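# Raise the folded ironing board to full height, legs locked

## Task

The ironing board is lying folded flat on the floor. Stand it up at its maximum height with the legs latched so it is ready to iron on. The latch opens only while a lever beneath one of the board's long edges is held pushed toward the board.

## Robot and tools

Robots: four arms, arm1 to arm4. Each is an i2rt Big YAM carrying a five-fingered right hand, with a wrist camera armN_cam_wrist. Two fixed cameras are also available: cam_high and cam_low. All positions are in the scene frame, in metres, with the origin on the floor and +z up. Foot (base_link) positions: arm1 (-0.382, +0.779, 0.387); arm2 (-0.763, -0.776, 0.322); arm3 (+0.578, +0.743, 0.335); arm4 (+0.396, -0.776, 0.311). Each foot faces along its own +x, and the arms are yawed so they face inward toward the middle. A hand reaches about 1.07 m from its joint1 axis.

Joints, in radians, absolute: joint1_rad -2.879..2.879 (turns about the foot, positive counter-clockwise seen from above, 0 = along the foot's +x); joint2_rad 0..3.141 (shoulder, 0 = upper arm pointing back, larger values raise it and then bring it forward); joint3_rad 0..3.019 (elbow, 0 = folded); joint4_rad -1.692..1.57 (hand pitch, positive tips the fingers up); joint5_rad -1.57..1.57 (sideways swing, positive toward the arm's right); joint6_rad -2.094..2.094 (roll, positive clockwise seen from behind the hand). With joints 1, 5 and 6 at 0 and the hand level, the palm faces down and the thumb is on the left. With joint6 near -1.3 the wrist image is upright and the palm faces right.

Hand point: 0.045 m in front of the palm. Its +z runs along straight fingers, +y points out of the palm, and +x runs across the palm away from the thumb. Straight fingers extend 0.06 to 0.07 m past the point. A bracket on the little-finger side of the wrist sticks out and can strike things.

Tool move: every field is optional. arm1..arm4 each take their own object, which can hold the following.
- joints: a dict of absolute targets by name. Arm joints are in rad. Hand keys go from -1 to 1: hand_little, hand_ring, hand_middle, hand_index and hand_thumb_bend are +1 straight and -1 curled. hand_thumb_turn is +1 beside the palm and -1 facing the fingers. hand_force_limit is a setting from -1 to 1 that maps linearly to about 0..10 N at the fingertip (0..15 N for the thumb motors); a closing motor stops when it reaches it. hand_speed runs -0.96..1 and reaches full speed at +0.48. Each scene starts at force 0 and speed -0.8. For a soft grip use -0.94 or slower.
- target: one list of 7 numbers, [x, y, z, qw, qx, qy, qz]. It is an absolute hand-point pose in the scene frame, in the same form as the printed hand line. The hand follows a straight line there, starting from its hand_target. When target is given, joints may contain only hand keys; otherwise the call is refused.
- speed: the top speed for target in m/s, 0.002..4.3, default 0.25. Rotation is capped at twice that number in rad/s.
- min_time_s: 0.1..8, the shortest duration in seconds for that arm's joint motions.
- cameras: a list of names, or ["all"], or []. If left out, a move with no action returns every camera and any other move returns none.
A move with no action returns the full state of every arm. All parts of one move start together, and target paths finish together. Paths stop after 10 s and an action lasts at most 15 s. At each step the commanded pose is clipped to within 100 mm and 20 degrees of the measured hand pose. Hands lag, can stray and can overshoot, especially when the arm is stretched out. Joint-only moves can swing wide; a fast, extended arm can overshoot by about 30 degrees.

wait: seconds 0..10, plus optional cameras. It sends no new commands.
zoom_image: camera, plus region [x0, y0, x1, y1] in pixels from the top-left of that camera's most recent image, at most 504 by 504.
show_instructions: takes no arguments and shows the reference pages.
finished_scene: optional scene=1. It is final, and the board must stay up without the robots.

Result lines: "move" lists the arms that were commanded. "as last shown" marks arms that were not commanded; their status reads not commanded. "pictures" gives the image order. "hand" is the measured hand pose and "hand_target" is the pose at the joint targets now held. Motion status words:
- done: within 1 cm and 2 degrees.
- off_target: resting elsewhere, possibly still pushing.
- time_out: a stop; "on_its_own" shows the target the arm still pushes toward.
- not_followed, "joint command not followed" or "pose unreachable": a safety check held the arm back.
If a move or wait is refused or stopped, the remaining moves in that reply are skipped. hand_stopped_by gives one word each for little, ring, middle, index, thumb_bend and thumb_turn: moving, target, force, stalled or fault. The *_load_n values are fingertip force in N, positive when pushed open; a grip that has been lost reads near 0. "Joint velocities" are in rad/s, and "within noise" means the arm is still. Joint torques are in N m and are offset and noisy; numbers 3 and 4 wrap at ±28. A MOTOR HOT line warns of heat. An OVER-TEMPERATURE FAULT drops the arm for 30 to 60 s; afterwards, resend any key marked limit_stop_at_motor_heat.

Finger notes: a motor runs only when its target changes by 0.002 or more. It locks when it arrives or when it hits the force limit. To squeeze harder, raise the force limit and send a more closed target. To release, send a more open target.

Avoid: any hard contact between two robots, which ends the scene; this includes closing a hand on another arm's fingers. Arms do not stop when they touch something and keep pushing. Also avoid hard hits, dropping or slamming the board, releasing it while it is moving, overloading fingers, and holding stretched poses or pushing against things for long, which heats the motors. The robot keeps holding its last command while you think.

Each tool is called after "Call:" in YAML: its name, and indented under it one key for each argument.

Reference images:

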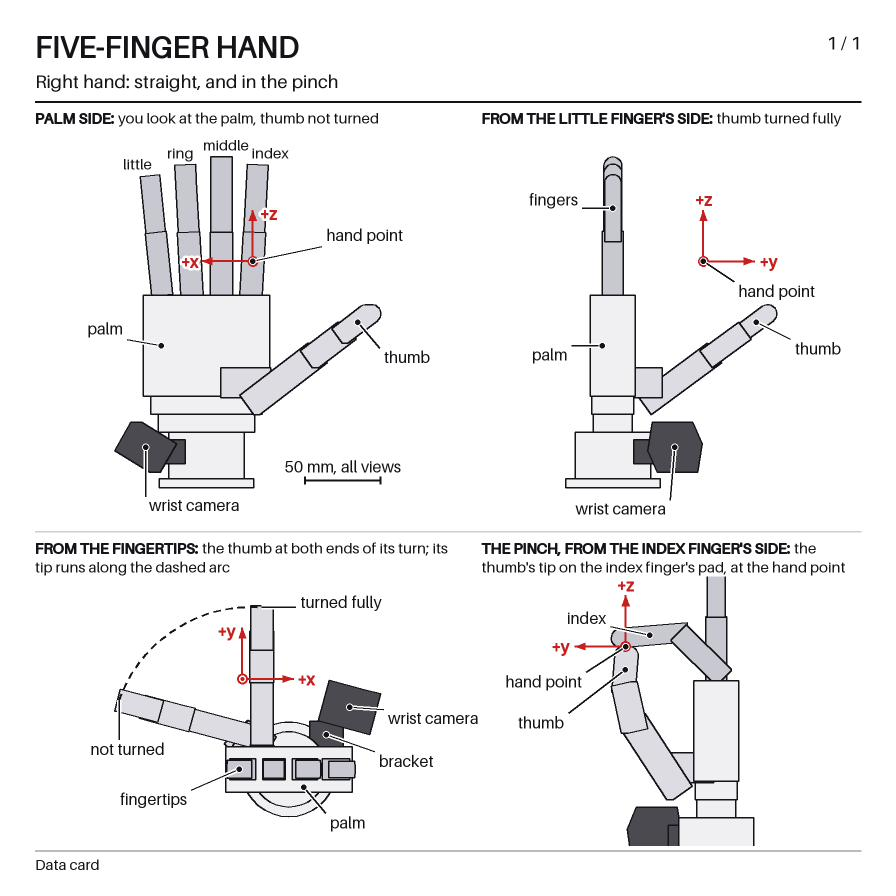

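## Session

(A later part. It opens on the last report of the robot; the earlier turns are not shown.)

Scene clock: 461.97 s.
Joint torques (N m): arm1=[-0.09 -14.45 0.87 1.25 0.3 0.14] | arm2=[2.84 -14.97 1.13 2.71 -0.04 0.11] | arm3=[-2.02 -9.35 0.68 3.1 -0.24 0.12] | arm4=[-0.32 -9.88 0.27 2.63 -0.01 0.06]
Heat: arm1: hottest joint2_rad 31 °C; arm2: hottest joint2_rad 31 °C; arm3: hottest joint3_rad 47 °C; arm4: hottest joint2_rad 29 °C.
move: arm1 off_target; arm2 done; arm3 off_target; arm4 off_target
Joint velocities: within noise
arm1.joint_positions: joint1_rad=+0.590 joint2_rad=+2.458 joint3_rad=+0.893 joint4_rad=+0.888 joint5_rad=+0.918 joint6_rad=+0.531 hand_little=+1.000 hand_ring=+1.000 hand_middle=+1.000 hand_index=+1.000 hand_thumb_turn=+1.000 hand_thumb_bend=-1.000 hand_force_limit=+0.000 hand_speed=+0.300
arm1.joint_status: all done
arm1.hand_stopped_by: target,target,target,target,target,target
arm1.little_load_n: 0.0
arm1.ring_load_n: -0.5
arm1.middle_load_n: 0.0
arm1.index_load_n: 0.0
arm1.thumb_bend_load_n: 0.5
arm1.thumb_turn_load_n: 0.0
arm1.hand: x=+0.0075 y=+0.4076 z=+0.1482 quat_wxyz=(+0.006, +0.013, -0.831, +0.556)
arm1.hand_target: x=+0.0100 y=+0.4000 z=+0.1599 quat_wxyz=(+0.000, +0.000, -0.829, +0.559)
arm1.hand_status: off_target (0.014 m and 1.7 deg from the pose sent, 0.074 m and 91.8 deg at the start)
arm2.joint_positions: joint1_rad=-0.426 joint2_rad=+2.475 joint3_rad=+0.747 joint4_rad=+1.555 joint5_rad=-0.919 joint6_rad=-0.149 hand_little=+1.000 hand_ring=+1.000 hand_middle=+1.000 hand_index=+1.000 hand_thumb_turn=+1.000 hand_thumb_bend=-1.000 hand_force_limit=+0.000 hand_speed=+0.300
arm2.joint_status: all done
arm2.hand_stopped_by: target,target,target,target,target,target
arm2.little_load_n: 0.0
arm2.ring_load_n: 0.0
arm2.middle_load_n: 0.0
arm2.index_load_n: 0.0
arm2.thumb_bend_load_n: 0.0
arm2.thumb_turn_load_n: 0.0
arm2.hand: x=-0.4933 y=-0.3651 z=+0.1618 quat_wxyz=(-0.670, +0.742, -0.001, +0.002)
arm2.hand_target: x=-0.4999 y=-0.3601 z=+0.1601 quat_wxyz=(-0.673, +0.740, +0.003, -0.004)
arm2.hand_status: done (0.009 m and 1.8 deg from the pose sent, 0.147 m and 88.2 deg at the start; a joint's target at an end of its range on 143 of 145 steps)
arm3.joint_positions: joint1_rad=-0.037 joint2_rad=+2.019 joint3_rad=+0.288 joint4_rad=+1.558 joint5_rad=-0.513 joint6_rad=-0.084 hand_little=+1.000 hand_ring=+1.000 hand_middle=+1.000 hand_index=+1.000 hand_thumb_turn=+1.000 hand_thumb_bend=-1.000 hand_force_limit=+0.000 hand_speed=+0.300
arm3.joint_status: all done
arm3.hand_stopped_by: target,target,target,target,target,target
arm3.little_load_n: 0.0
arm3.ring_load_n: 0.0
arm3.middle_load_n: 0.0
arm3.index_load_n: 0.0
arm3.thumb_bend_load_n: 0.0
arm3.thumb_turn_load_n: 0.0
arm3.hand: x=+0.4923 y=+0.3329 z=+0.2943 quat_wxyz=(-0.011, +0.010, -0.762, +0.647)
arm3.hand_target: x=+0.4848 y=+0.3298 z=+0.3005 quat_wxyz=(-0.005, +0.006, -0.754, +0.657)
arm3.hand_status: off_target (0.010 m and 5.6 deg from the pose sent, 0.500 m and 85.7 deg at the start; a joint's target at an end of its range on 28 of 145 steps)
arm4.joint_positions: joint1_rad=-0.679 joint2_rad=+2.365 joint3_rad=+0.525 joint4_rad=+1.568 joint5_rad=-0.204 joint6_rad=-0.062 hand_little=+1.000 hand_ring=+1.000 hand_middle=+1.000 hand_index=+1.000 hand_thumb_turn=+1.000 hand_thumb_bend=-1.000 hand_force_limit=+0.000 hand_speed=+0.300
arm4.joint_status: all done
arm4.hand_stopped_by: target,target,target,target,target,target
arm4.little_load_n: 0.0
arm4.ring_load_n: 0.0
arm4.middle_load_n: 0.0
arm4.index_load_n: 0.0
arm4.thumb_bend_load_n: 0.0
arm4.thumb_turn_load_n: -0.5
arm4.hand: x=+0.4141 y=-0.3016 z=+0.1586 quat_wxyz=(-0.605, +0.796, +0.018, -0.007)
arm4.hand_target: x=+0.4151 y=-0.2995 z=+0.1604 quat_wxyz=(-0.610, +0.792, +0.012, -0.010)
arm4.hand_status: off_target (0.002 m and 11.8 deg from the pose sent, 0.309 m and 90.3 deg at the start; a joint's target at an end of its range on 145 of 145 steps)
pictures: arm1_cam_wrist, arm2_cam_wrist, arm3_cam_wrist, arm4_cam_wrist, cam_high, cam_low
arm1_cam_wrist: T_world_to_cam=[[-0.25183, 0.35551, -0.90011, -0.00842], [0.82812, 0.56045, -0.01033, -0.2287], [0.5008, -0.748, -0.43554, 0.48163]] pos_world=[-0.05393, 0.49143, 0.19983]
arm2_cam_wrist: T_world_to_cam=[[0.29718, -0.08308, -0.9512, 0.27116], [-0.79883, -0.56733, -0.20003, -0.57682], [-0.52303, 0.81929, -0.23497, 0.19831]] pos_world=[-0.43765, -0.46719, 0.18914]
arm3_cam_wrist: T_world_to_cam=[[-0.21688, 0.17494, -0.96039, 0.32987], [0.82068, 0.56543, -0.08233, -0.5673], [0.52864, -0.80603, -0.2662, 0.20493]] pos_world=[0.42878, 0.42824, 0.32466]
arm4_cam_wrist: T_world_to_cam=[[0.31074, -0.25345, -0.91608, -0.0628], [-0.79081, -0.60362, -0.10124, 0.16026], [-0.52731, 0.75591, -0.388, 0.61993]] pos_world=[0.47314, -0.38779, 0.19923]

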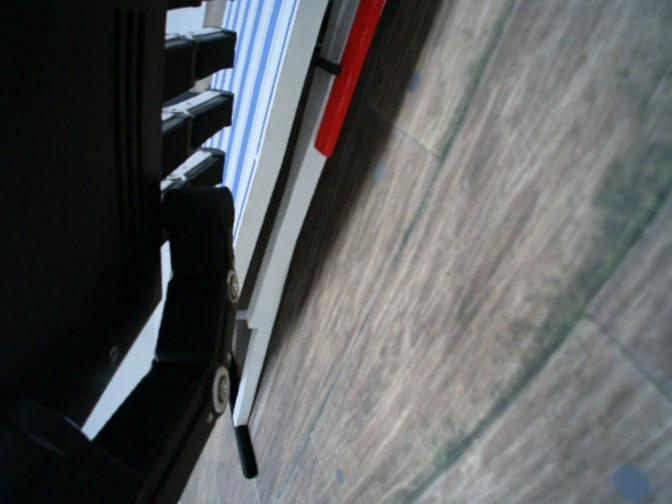

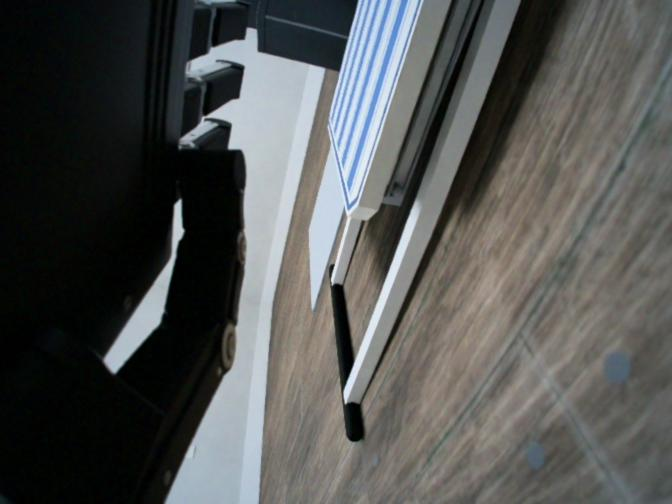

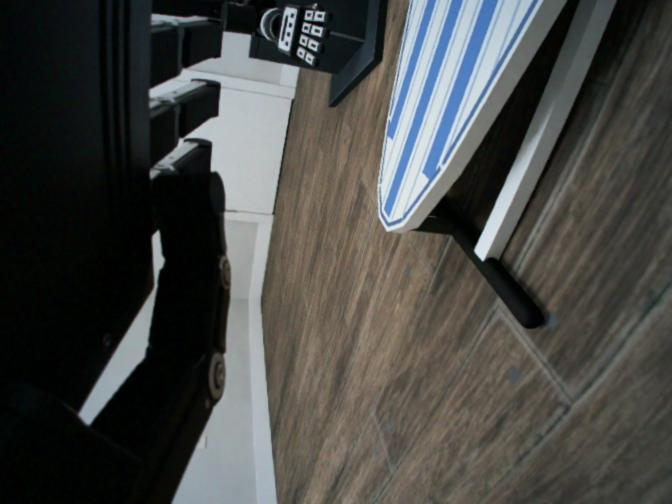

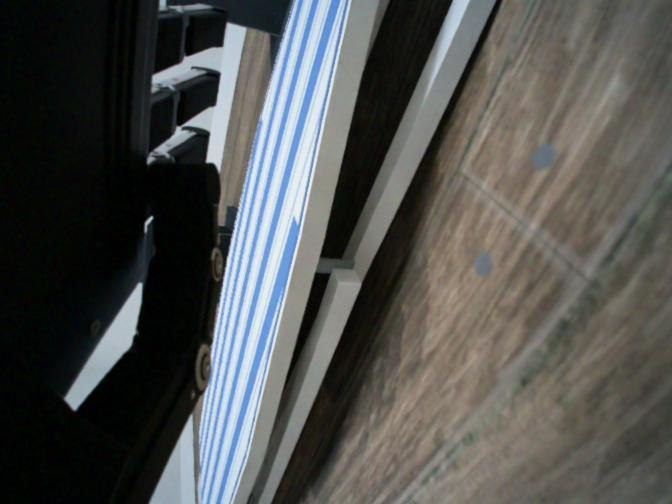

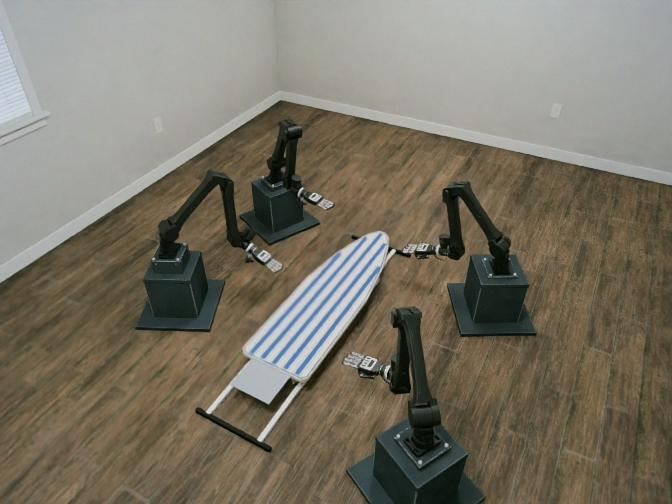

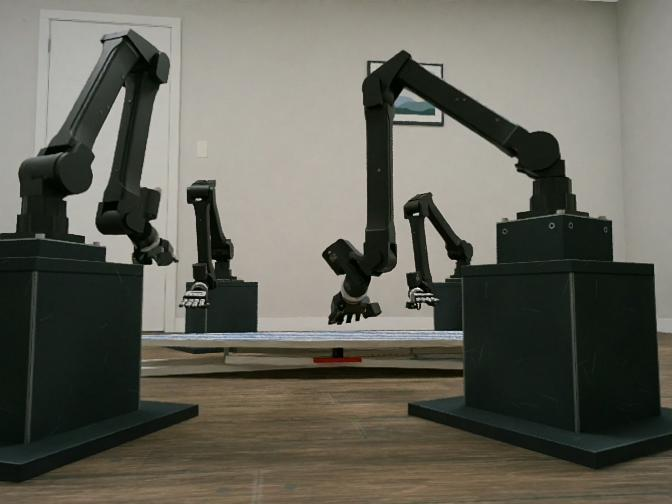

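Call:
zoom_image:
  camera: "arm4_cam_wrist"
  region: [200, 0, 540, 330]

Call:
zoom_image:
  camera: "arm3_cam_wrist"
  region: [340, 0, 672, 340]

Call:
zoom_image:
  camera: "arm2_cam_wrist"
  region: [280, 0, 560, 280]

Call:
zoom_image:
  camera: "arm1_cam_wrist"
  region: [200, 0, 440, 200]

Call:
zoom_image:
  camera: "cam_low"
  region: [240, 290, 440, 390]

Scaled by 1.482 from the camera's image (finer frame: 960x720).

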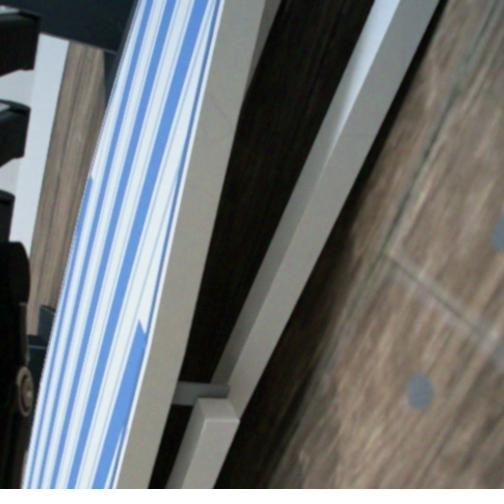

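Scaled by 1.482 from the camera's image (finer frame: 960x720).

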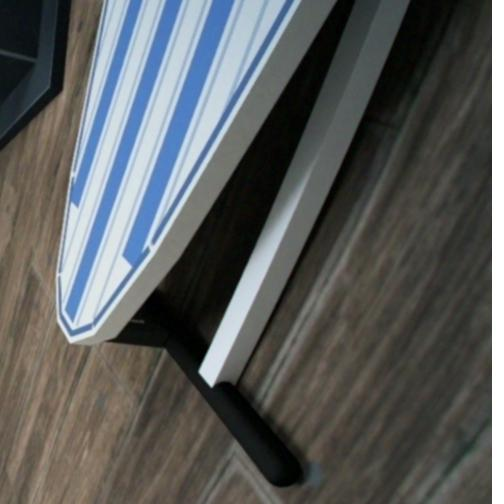

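Scaled by 1.800 from the camera's image (finer frame: 960x720).

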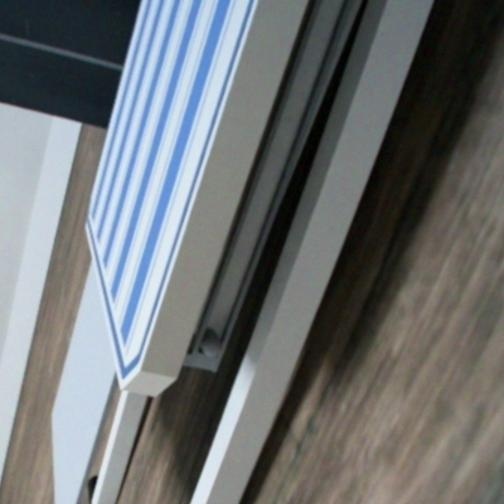

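Scaled by 2.100 from the camera's image (finer frame: 960x720).

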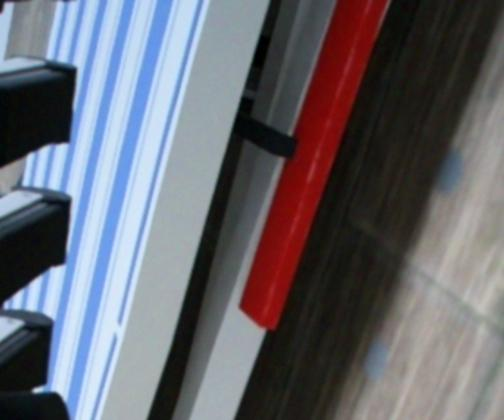

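Scaled by 2.520.

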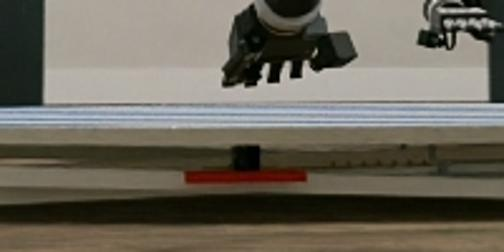

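Call:
move:
  arm1: {"target": [0.008, 0.315, 0.04, 0, 0, -0.829, 0.5592], "speed": 0.15}
  arm2: {"target": [-0.50, -0.28, 0.09, 0.682, -0.7314, 0, 0], "speed": 0.15}
  arm3: {"target": [0.485, 0.26, 0.15, 0, 0, -0.7314, 0.682], "speed": 0.15}
  arm4: {"target": [0.43, -0.22, 0.09, 0.682, -0.7314, 0, 0], "speed": 0.15}
  cameras: ["all"]

Call:
zoom_image:
  camera: "arm1_cam_wrist"
  region: [150, 0, 450, 250]

Call:
zoom_image:
  camera: "cam_low"
  region: [240, 290, 440, 390]

Scene clock: 503.90 s.
Joint torques (N m): arm1=[0.26 -13.92 2.25 2.28 0.22 -0.11] | arm2=[2.08 -16.38 1.54 2.88 -0.01 0.11] | arm3=[0.32 -12.86 -0.36 2.96 -0.05 -0.06] | arm4=[-0.26 -12.22 0.79 2.66 0.06 0.08]
Heat: arm1: hottest joint2_rad 31 °C; arm2: hottest joint2_rad 31 °C; arm3: hottest joint3_rad 37 °C; arm4: hottest joint2_rad 28 °C.
move: arm1 done; arm2 done; arm3 off_target; arm4 off_target
Joint velocities: within noise
arm1.joint_positions: joint1_rad=+0.428 joint2_rad=+2.778 joint3_rad=+1.220 joint4_rad=+0.974 joint5_rad=+0.788 joint6_rad=+0.418 hand_little=+1.000 hand_ring=+1.000 hand_middle=+1.000 hand_index=+1.000 hand_thumb_turn=+1.000 hand_thumb_bend=-1.000 hand_force_limit=+0.000 hand_speed=+0.300
arm1.joint_status: not commanded
arm1.hand_stopped_by: target,target,target,target,target,target
arm1.little_load_n: 0.0
arm1.ring_load_n: -0.5
arm1.middle_load_n: 0.0
arm1.index_load_n: 0.0
arm1.thumb_bend_load_n: 0.0
arm1.thumb_turn_load_n: 0.0
arm1.hand: x=+0.0056 y=+0.3221 z=+0.0372 quat_wxyz=(+0.004, +0.003, -0.833, +0.553)
arm1.hand_target: x=+0.0078 y=+0.3152 z=+0.0400 quat_wxyz=(+0.000, +0.000, -0.829, +0.559)
arm1.hand_status: done (0.008 m and 1.1 deg from the pose sent, 0.142 m and 1.7 deg at the start)
arm2.joint_positions: joint1_rad=-0.275 joint2_rad=+2.688 joint3_rad=+1.013 joint4_rad=+1.555 joint5_rad=-0.767 joint6_rad=-0.095 hand_little=+1.000 hand_ring=+1.000 hand_middle=+1.000 hand_index=+1.000 hand_thumb_turn=+1.000 hand_thumb_bend=-1.000 hand_force_limit=+0.000 hand_speed=+0.300
arm2.joint_status: not commanded
arm2.hand_stopped_by: target,target,target,target,target,target
arm2.little_load_n: 0.0
arm2.ring_load_n: 0.0
arm2.middle_load_n: 0.0
arm2.index_load_n: 0.0
arm2.thumb_bend_load_n: 0.0
arm2.thumb_turn_load_n: 0.0
arm2.hand: x=-0.4936 y=-0.2842 z=+0.0910 quat_wxyz=(-0.677, +0.736, -0.002, +0.004)
arm2.hand_target: x=-0.5000 y=-0.2802 z=+0.0900 quat_wxyz=(-0.681, +0.732, +0.000, +0.000)
arm2.hand_status: done (0.008 m and 0.9 deg from the pose sent, 0.112 m and 1.8 deg at the start; a joint's target at an end of its range on 50 of 51 steps)
arm3.joint_positions: joint1_rad=+0.033 joint2_rad=+2.479 joint3_rad=+0.652 joint4_rad=+1.562 joint5_rad=-0.443 joint6_rad=-0.088 hand_little=+1.000 hand_ring=+1.000 hand_middle=+1.000 hand_index=+1.000 hand_thumb_turn=+1.000 hand_thumb_bend=-1.000 hand_force_limit=+0.000 hand_speed=+0.300
arm3.joint_status: not commanded
arm3.hand_stopped_by: target,target,target,target,target,target
arm3.little_load_n: 0.0
arm3.ring_load_n: 0.0
arm3.middle_load_n: 0.0
arm3.index_load_n: -0.5
arm3.thumb_bend_load_n: 0.0
arm3.thumb_turn_load_n: 0.0
arm3.hand: x=+0.4802 y=+0.2640 z=+0.1471 quat_wxyz=(-0.021, +0.004, -0.790, +0.613)
arm3.hand_target: x=+0.4848 y=+0.2596 z=+0.1504 quat_wxyz=(-0.019, +0.014, -0.784, +0.620)
arm3.hand_status: off_target (0.007 m and 10.6 deg from the pose sent, 0.162 m and 5.6 deg at the start; a joint's target at an end of its range on 51 of 51 steps)
arm4.joint_positions: joint1_rad=-0.679 joint2_rad=+2.609 joint3_rad=+0.847 joint4_rad=+1.568 joint5_rad=-0.194 joint6_rad=-0.041 hand_little=+1.000 hand_ring=+1.000 hand_middle=+1.000 hand_index=+1.000 hand_thumb_turn=+1.000 hand_thumb_bend=-1.000 hand_force_limit=+0.000 hand_speed=+0.300
arm4.joint_status: not commanded
arm4.hand_stopped_by: target,target,target,target,target,target
arm4.little_load_n: 0.0
arm4.ring_load_n: 0.0
arm4.middle_load_n: 0.0
arm4.index_load_n: 0.0
arm4.thumb_bend_load_n: 0.0
arm4.thumb_turn_load_n: 0.0
arm4.hand: x=+0.4295 y=-0.2218 z=+0.0870 quat_wxyz=(-0.634, +0.773, +0.012, -0.004)
arm4.hand_target: x=+0.4301 y=-0.2196 z=+0.0901 quat_wxyz=(-0.641, +0.768, +0.006, -0.006)
arm4.hand_status: off_target (0.003 m and 7.4 deg from the pose sent, 0.108 m and 11.8 deg at the start; a joint's target at an end of its range on 51 of 51 steps)
pictures: arm1_cam_wrist, arm2_cam_wrist, arm3_cam_wrist, arm4_cam_wrist, cam_high, cam_low
arm1_cam_wrist: T_world_to_cam=[[-0.23349, 0.36725, -0.90034, -0.08227], [0.83579, 0.549, 0.00719, -0.17734], [0.49693, -0.75081, -0.43513, 0.37116]] pos_world=[-0.05544, 0.40625, 0.08871]
arm2_cam_wrist: T_world_to_cam=[[0.29806, -0.06712, -0.95218, 0.21561], [-0.80155, -0.55928, -0.21149, -0.54343], [-0.51834, 0.82626, -0.2205, 0.11805]] pos_world=[-0.43866, -0.387, 0.1164]
arm3_cam_wrist: T_world_to_cam=[[-0.19588, 0.25879, -0.94586, 0.1636], [0.81962, 0.57275, -0.01303, -0.54214], [0.53838, -0.7778, -0.3243, 0.11287]] pos_world=[0.41563, 0.35597, 0.18429]
arm4_cam_wrist: T_world_to_cam=[[0.30412, -0.18806, -0.93389, -0.09391], [-0.79966, -0.58318, -0.14298, 0.22533], [-0.51774, 0.79027, -0.32774, 0.53815]] pos_world=[0.48737, -0.31154, 0.12089]

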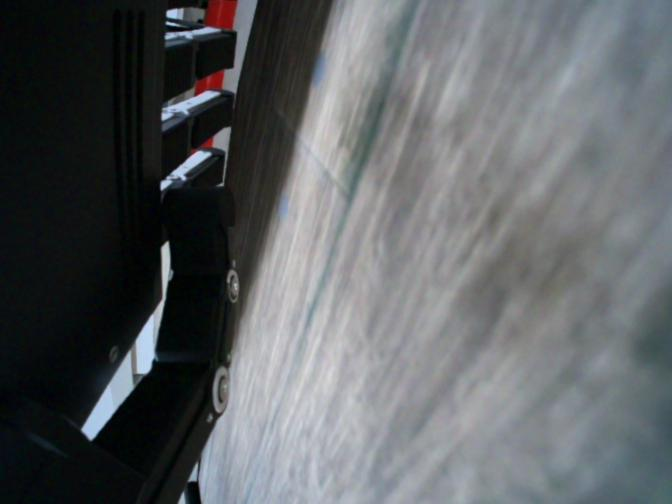

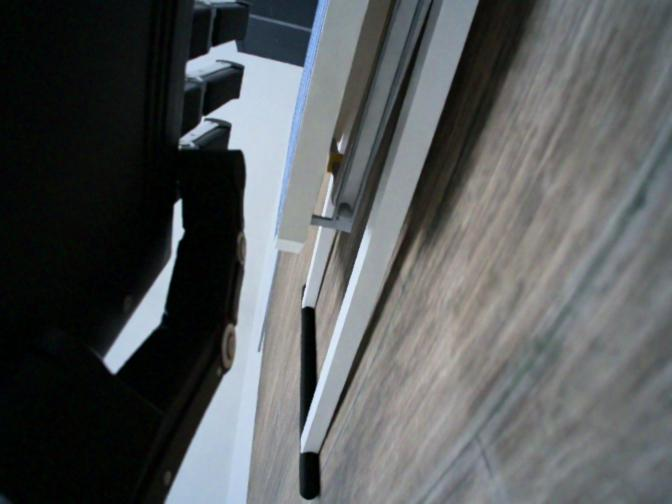

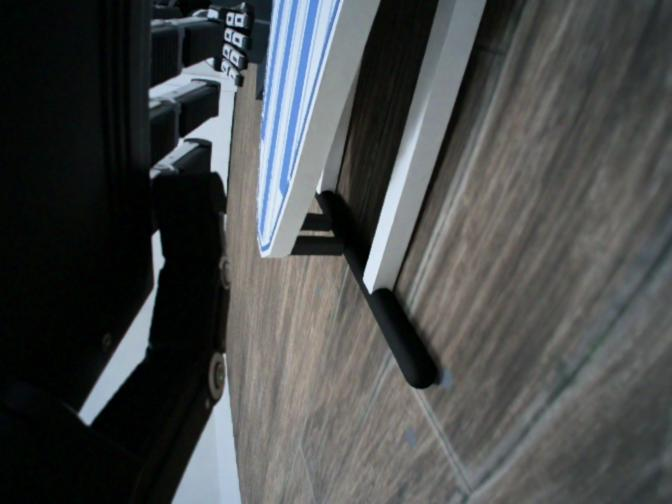

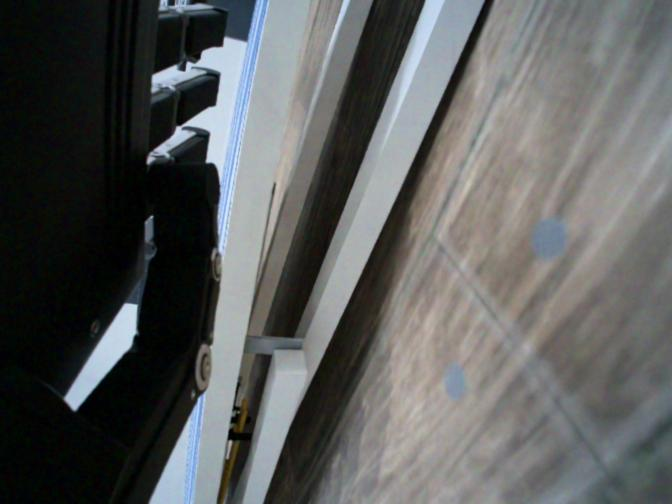

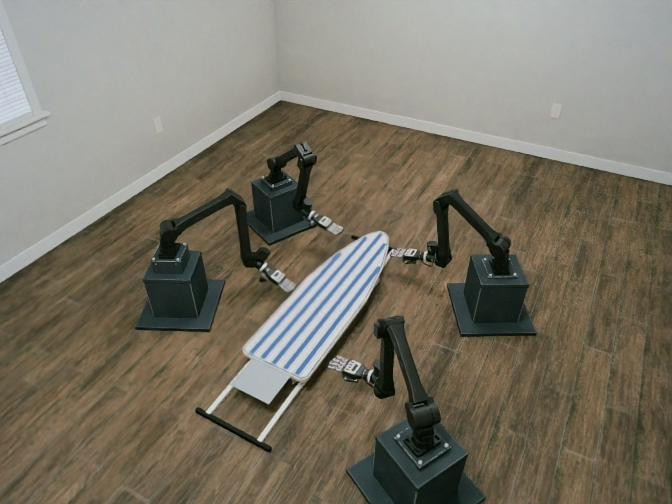

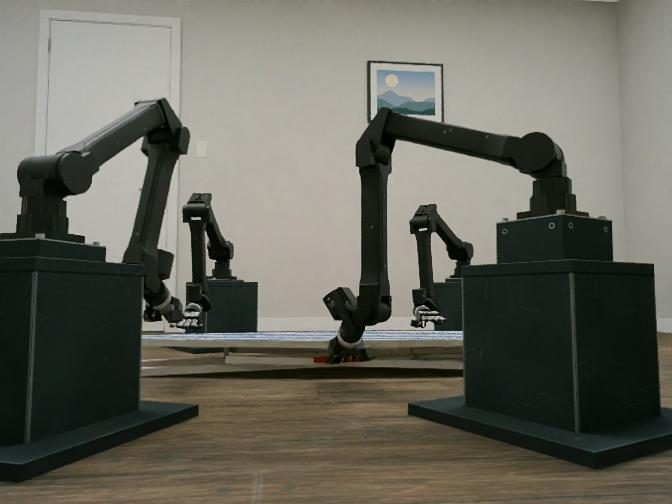

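Scaled by 1.680 from the camera's image (finer frame: 960x720).

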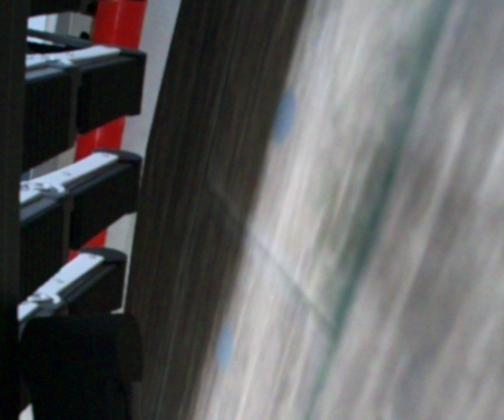

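Scaled by 2.520.

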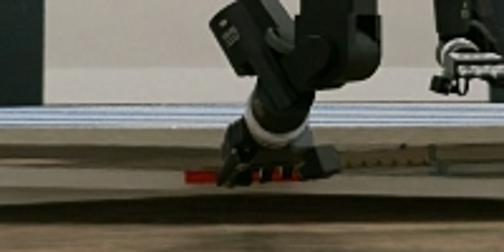

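Call:
move:
  arm1: {"target": [0.008, 0.315, -0.002, 0, 0, -0.829, 0.5592], "speed": 0.1}
  arm2: {"target": [-0.50, -0.25, 0.027, 0.682, -0.7314, 0, 0], "speed": 0.15}
  arm3: {"target": [0.526, 0.20, 0.040, 0, 0, -0.7314, 0.682], "speed": 0.15, "joints": {"hand_thumb_bend": 1.0}}
  arm4: {"target": [0.455, -0.20, 0.040, 0.682, -0.7314, 0, 0], "speed": 0.15, "joints": {"hand_thumb_bend": 1.0}}
  cameras: ["all"]

Call:
zoom_image:
  camera: "arm1_cam_wrist"
  region: [150, 0, 350, 250]

Call:
zoom_image:
  camera: "cam_low"
  region: [270, 310, 430, 390]

Scene clock: 576.23 s.
Joint torques (N m): arm1=[0.09 -13.68 2.29 2.32 0.23 -0.09] | arm2=[3.19 -17.14 1.91 2.14 0.01 0.11] | arm3=[0.09 -14.56 -0.08 3 0.05 0.14] | arm4=[-1.03 -12.69 1.18 2.69 -0.07 0.05]
Heat: arm1: hottest joint2_rad 30 °C; arm2: hottest joint2_rad 33 °C; arm3: hottest joint3_rad 30 °C; arm4: hottest joint2_rad 30 °C.
move: arm1 done; arm2 off_target; arm3 off_target; arm4 off_target
Joint velocities: within noise
arm1.joint_positions: joint1_rad=+0.428 joint2_rad=+2.883 joint3_rad=+1.315 joint4_rad=+0.988 joint5_rad=+0.787 joint6_rad=+0.417 hand_little=+1.000 hand_ring=+1.000 hand_middle=+1.000 hand_index=+1.000 hand_thumb_turn=+1.000 hand_thumb_bend=-1.000 hand_force_limit=+0.000 hand_speed=+0.300
arm1.joint_status: not commanded
arm1.hand_stopped_by: target,target,target,target,target,target
arm1.little_load_n: 0.0
arm1.ring_load_n: 0.0
arm1.middle_load_n: 0.0
arm1.index_load_n: 0.0
arm1.thumb_bend_load_n: 0.0
arm1.thumb_turn_load_n: 0.0
arm1.hand: x=+0.0076 y=+0.3208 z=-0.0019 quat_wxyz=(+0.003, +0.002, -0.833, +0.554)
arm1.hand_target: x=+0.0079 y=+0.3150 z=-0.0018 quat_wxyz=(+0.000, +0.000, -0.829, +0.559)
arm1.hand_status: done (0.006 m and 0.9 deg from the pose sent, 0.040 m and 1.0 deg at the start)
arm2.joint_positions: joint1_rad=-0.233 joint2_rad=+2.854 joint3_rad=+1.204 joint4_rad=+1.555 joint5_rad=-0.722 joint6_rad=-0.087 hand_little=+1.000 hand_ring=+1.000 hand_middle=+1.000 hand_index=+1.000 hand_thumb_turn=+1.000 hand_thumb_bend=-1.000 hand_force_limit=+0.000 hand_speed=+0.300
arm2.joint_status: not commanded
arm2.hand_stopped_by: target,target,target,target,target,target
arm2.little_load_n: 0.0
arm2.ring_load_n: -0.5
arm2.middle_load_n: 0.0
arm2.index_load_n: 0.0
arm2.thumb_bend_load_n: 0.0
arm2.thumb_turn_load_n: 0.0
arm2.hand: x=-0.4906 y=-0.2540 z=+0.0320 quat_wxyz=(-0.683, +0.731, +0.001, +0.010)
arm2.hand_target: x=-0.5001 y=-0.2503 z=+0.0271 quat_wxyz=(-0.682, +0.731, +0.000, +0.000)
arm2.hand_status: off_target (0.011 m and 1.1 deg from the pose sent, 0.073 m and 0.9 deg at the start)
arm3.joint_positions: joint1_rad=+0.203 joint2_rad=+2.779 joint3_rad=+0.970 joint4_rad=+1.562 joint5_rad=-0.272 joint6_rad=-0.066 hand_little=+1.000 hand_ring=+1.000 hand_middle=+1.000 hand_index=+1.000 hand_thumb_turn=+1.000 hand_thumb_bend=+1.000 hand_force_limit=+0.000 hand_speed=+0.300
arm3.joint_status: all done
arm3.hand_stopped_by: target,target,target,target,target,target
arm3.little_load_n: 0.0
arm3.ring_load_n: 0.0
arm3.middle_load_n: 0.0
arm3.index_load_n: 0.0
arm3.thumb_bend_load_n: 0.0
arm3.thumb_turn_load_n: 0.0
arm3.hand: x=+0.5207 y=+0.2033 z=+0.0365 quat_wxyz=(-0.011, +0.011, -0.790, +0.613)
arm3.hand_target: x=+0.5258 y=+0.1995 z=+0.0402 quat_wxyz=(-0.014, +0.011, -0.784, +0.621)
arm3.hand_status: off_target (0.007 m and 10.5 deg from the pose sent, 0.133 m and 10.7 deg at the start; a joint's target at an end of its range on 47 of 47 steps)
arm4.joint_positions: joint1_rad=-0.722 joint2_rad=+2.754 joint3_rad=+1.009 joint4_rad=+1.568 joint5_rad=-0.241 joint6_rad=-0.041 hand_little=+1.000 hand_ring=+1.000 hand_middle=+1.000 hand_index=+1.000 hand_thumb_turn=+1.000 hand_thumb_bend=+1.000 hand_force_limit=+0.000 hand_speed=+0.300
arm4.joint_status: all done
arm4.hand_stopped_by: target,target,target,target,target,target
arm4.little_load_n: 0.0
arm4.ring_load_n: 0.0
arm4.middle_load_n: 0.0
arm4.index_load_n: 0.0
arm4.thumb_bend_load_n: 0.0
arm4.thumb_turn_load_n: 0.0
arm4.hand: x=+0.4493 y=-0.2018 z=+0.0373 quat_wxyz=(-0.642, +0.767, +0.012, -0.007)
arm4.hand_target: x=+0.4551 y=-0.1997 z=+0.0401 quat_wxyz=(-0.649, +0.761, +0.006, -0.006)
arm4.hand_status: off_target (0.007 m and 6.4 deg from the pose sent, 0.058 m and 7.4 deg at the start; a joint's target at an end of its range on 47 of 47 steps)
pictures: arm1_cam_wrist, arm2_cam_wrist, arm3_cam_wrist, arm4_cam_wrist, cam_high, cam_low
arm1_cam_wrist: T_world_to_cam=[[-0.23136, 0.36475, -0.9019, -0.11578], [0.83546, 0.54949, 0.00791, -0.17815], [0.49848, -0.75167, -0.43187, 0.35245]] pos_world=[-0.05364, 0.40505, 0.0492]
arm2_cam_wrist: T_world_to_cam=[[0.3099, -0.05374, -0.94925, 0.1697], [-0.80075, -0.55303, -0.23011, -0.53397], [-0.5126, 0.83142, -0.21442, 0.08565]] pos_world=[-0.43627, -0.3574, 0.05658]
arm3_cam_wrist: T_world_to_cam=[[-0.21884, 0.25812, -0.941, 0.09456], [0.81943, 0.57219, -0.03361, -0.54111], [0.52976, -0.77844, -0.33674, 0.01305]] pos_world=[0.45718, 0.29537, 0.07519]
arm4_cam_wrist: T_world_to_cam=[[0.30011, -0.16925, -0.93877, -0.13691], [-0.79815, -0.58349, -0.14995, 0.24524], [-0.52239, 0.79429, -0.3102, 0.51865]] pos_world=[0.50776, -0.29203, 0.06913]

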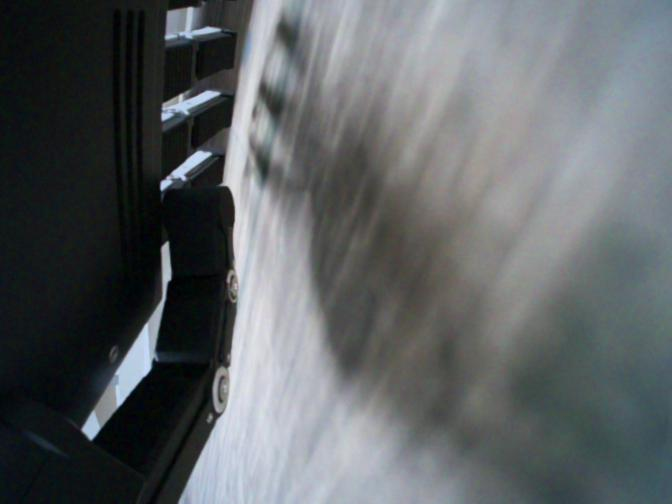

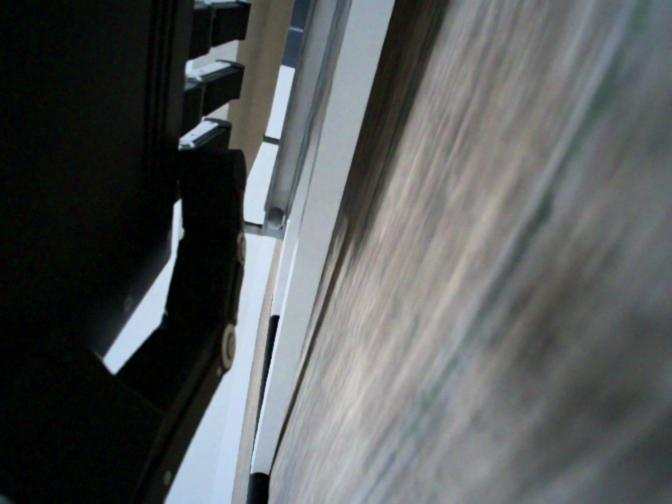

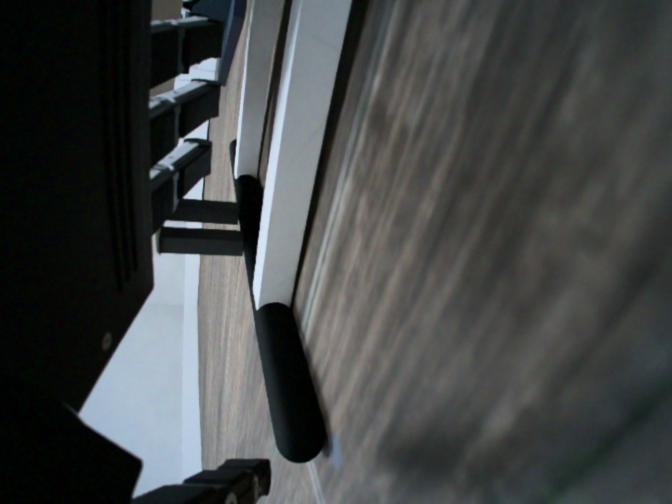

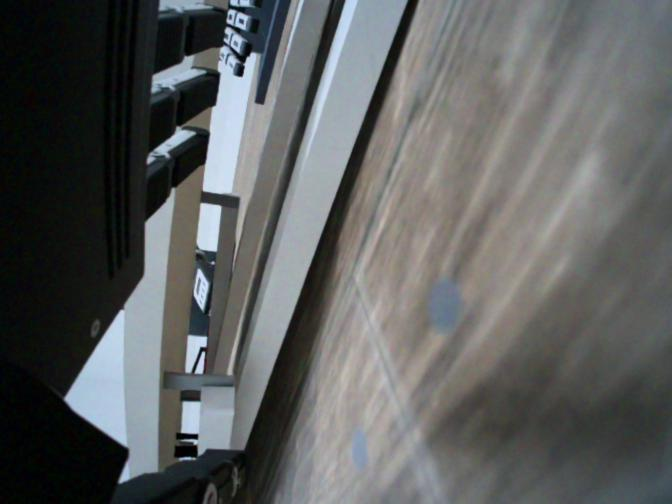

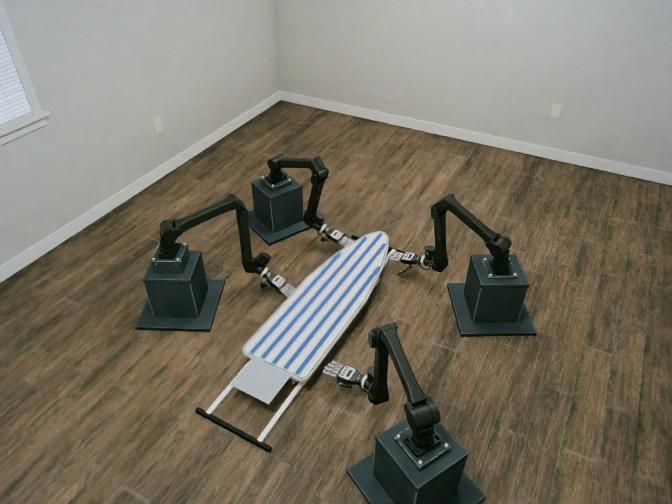

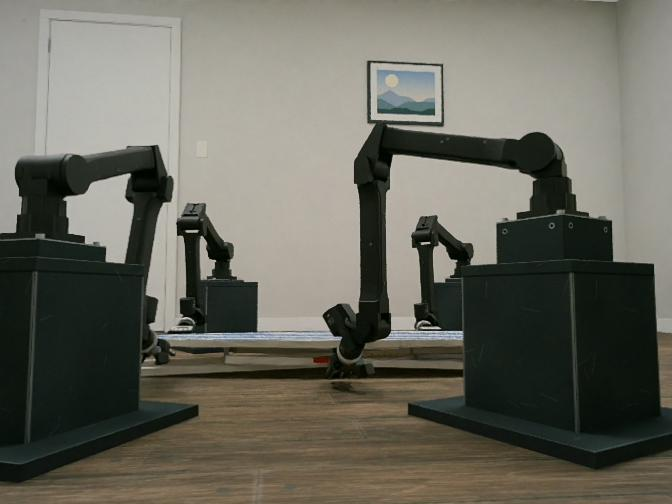

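Scaled by 2.016 from the camera's image (finer frame: 960x720).

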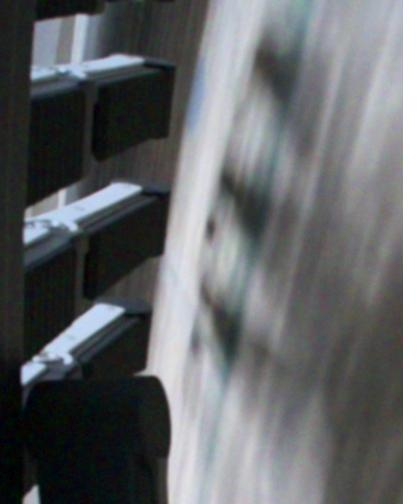

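Scaled by 3.150.

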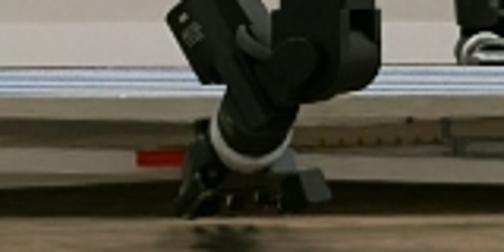

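Call:
zoom_image:
  camera: "arm2_cam_wrist"
  region: [170, 0, 420, 250]

Call:
zoom_image:
  camera: "arm3_cam_wrist"
  region: [140, 0, 360, 250]

Call:
zoom_image:
  camera: "arm4_cam_wrist"
  region: [120, 0, 370, 250]

Call:
zoom_image:
  camera: "cam_high"
  region: [220, 200, 460, 420]

Scaled by 2.016 from the camera's image (finer frame: 960x720).

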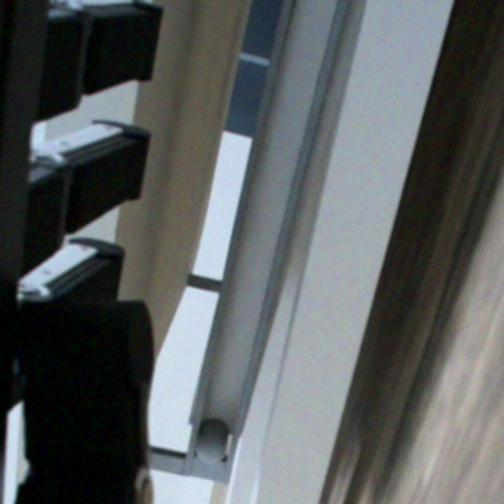

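Scaled by 2.016 from the camera's image (finer frame: 960x720).

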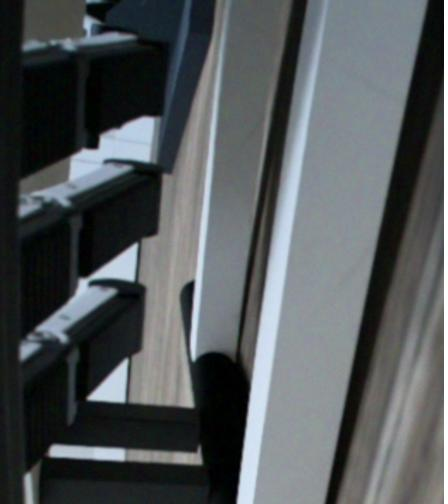

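Scaled by 2.016 from the camera's image (finer frame: 960x720).

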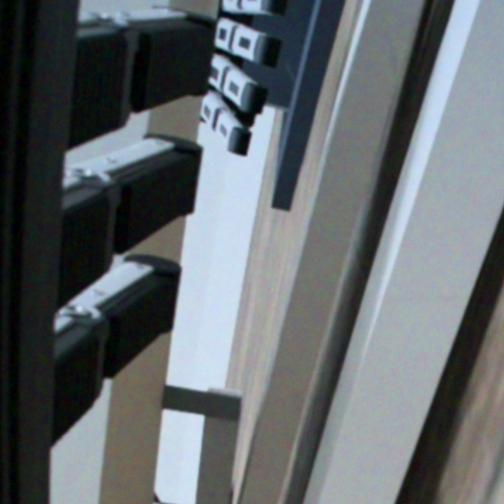

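Scaled by 2.100.

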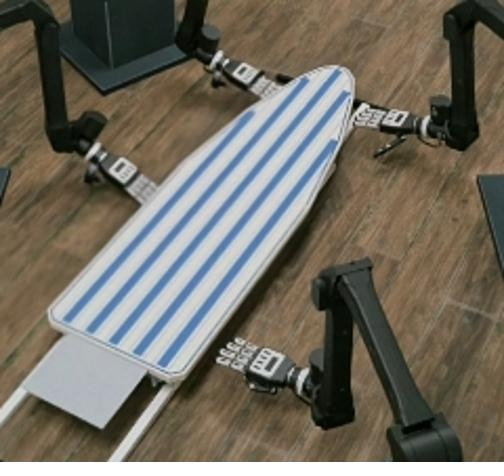

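Call:
zoom_image:
  camera: "cam_low"
  region: [140, 310, 300, 400]

Call:
zoom_image:
  camera: "cam_low"
  region: [340, 310, 480, 400]

Scaled by 3.150.

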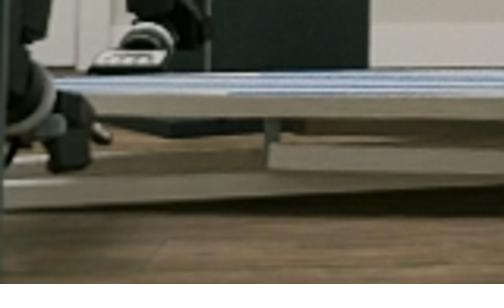

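Scaled by 3.600.

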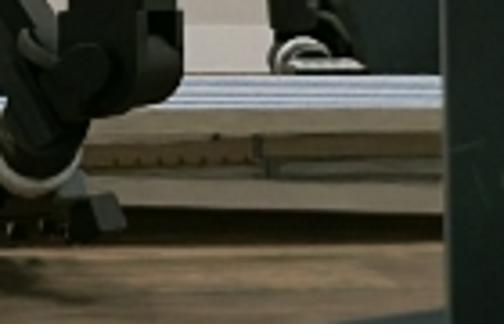

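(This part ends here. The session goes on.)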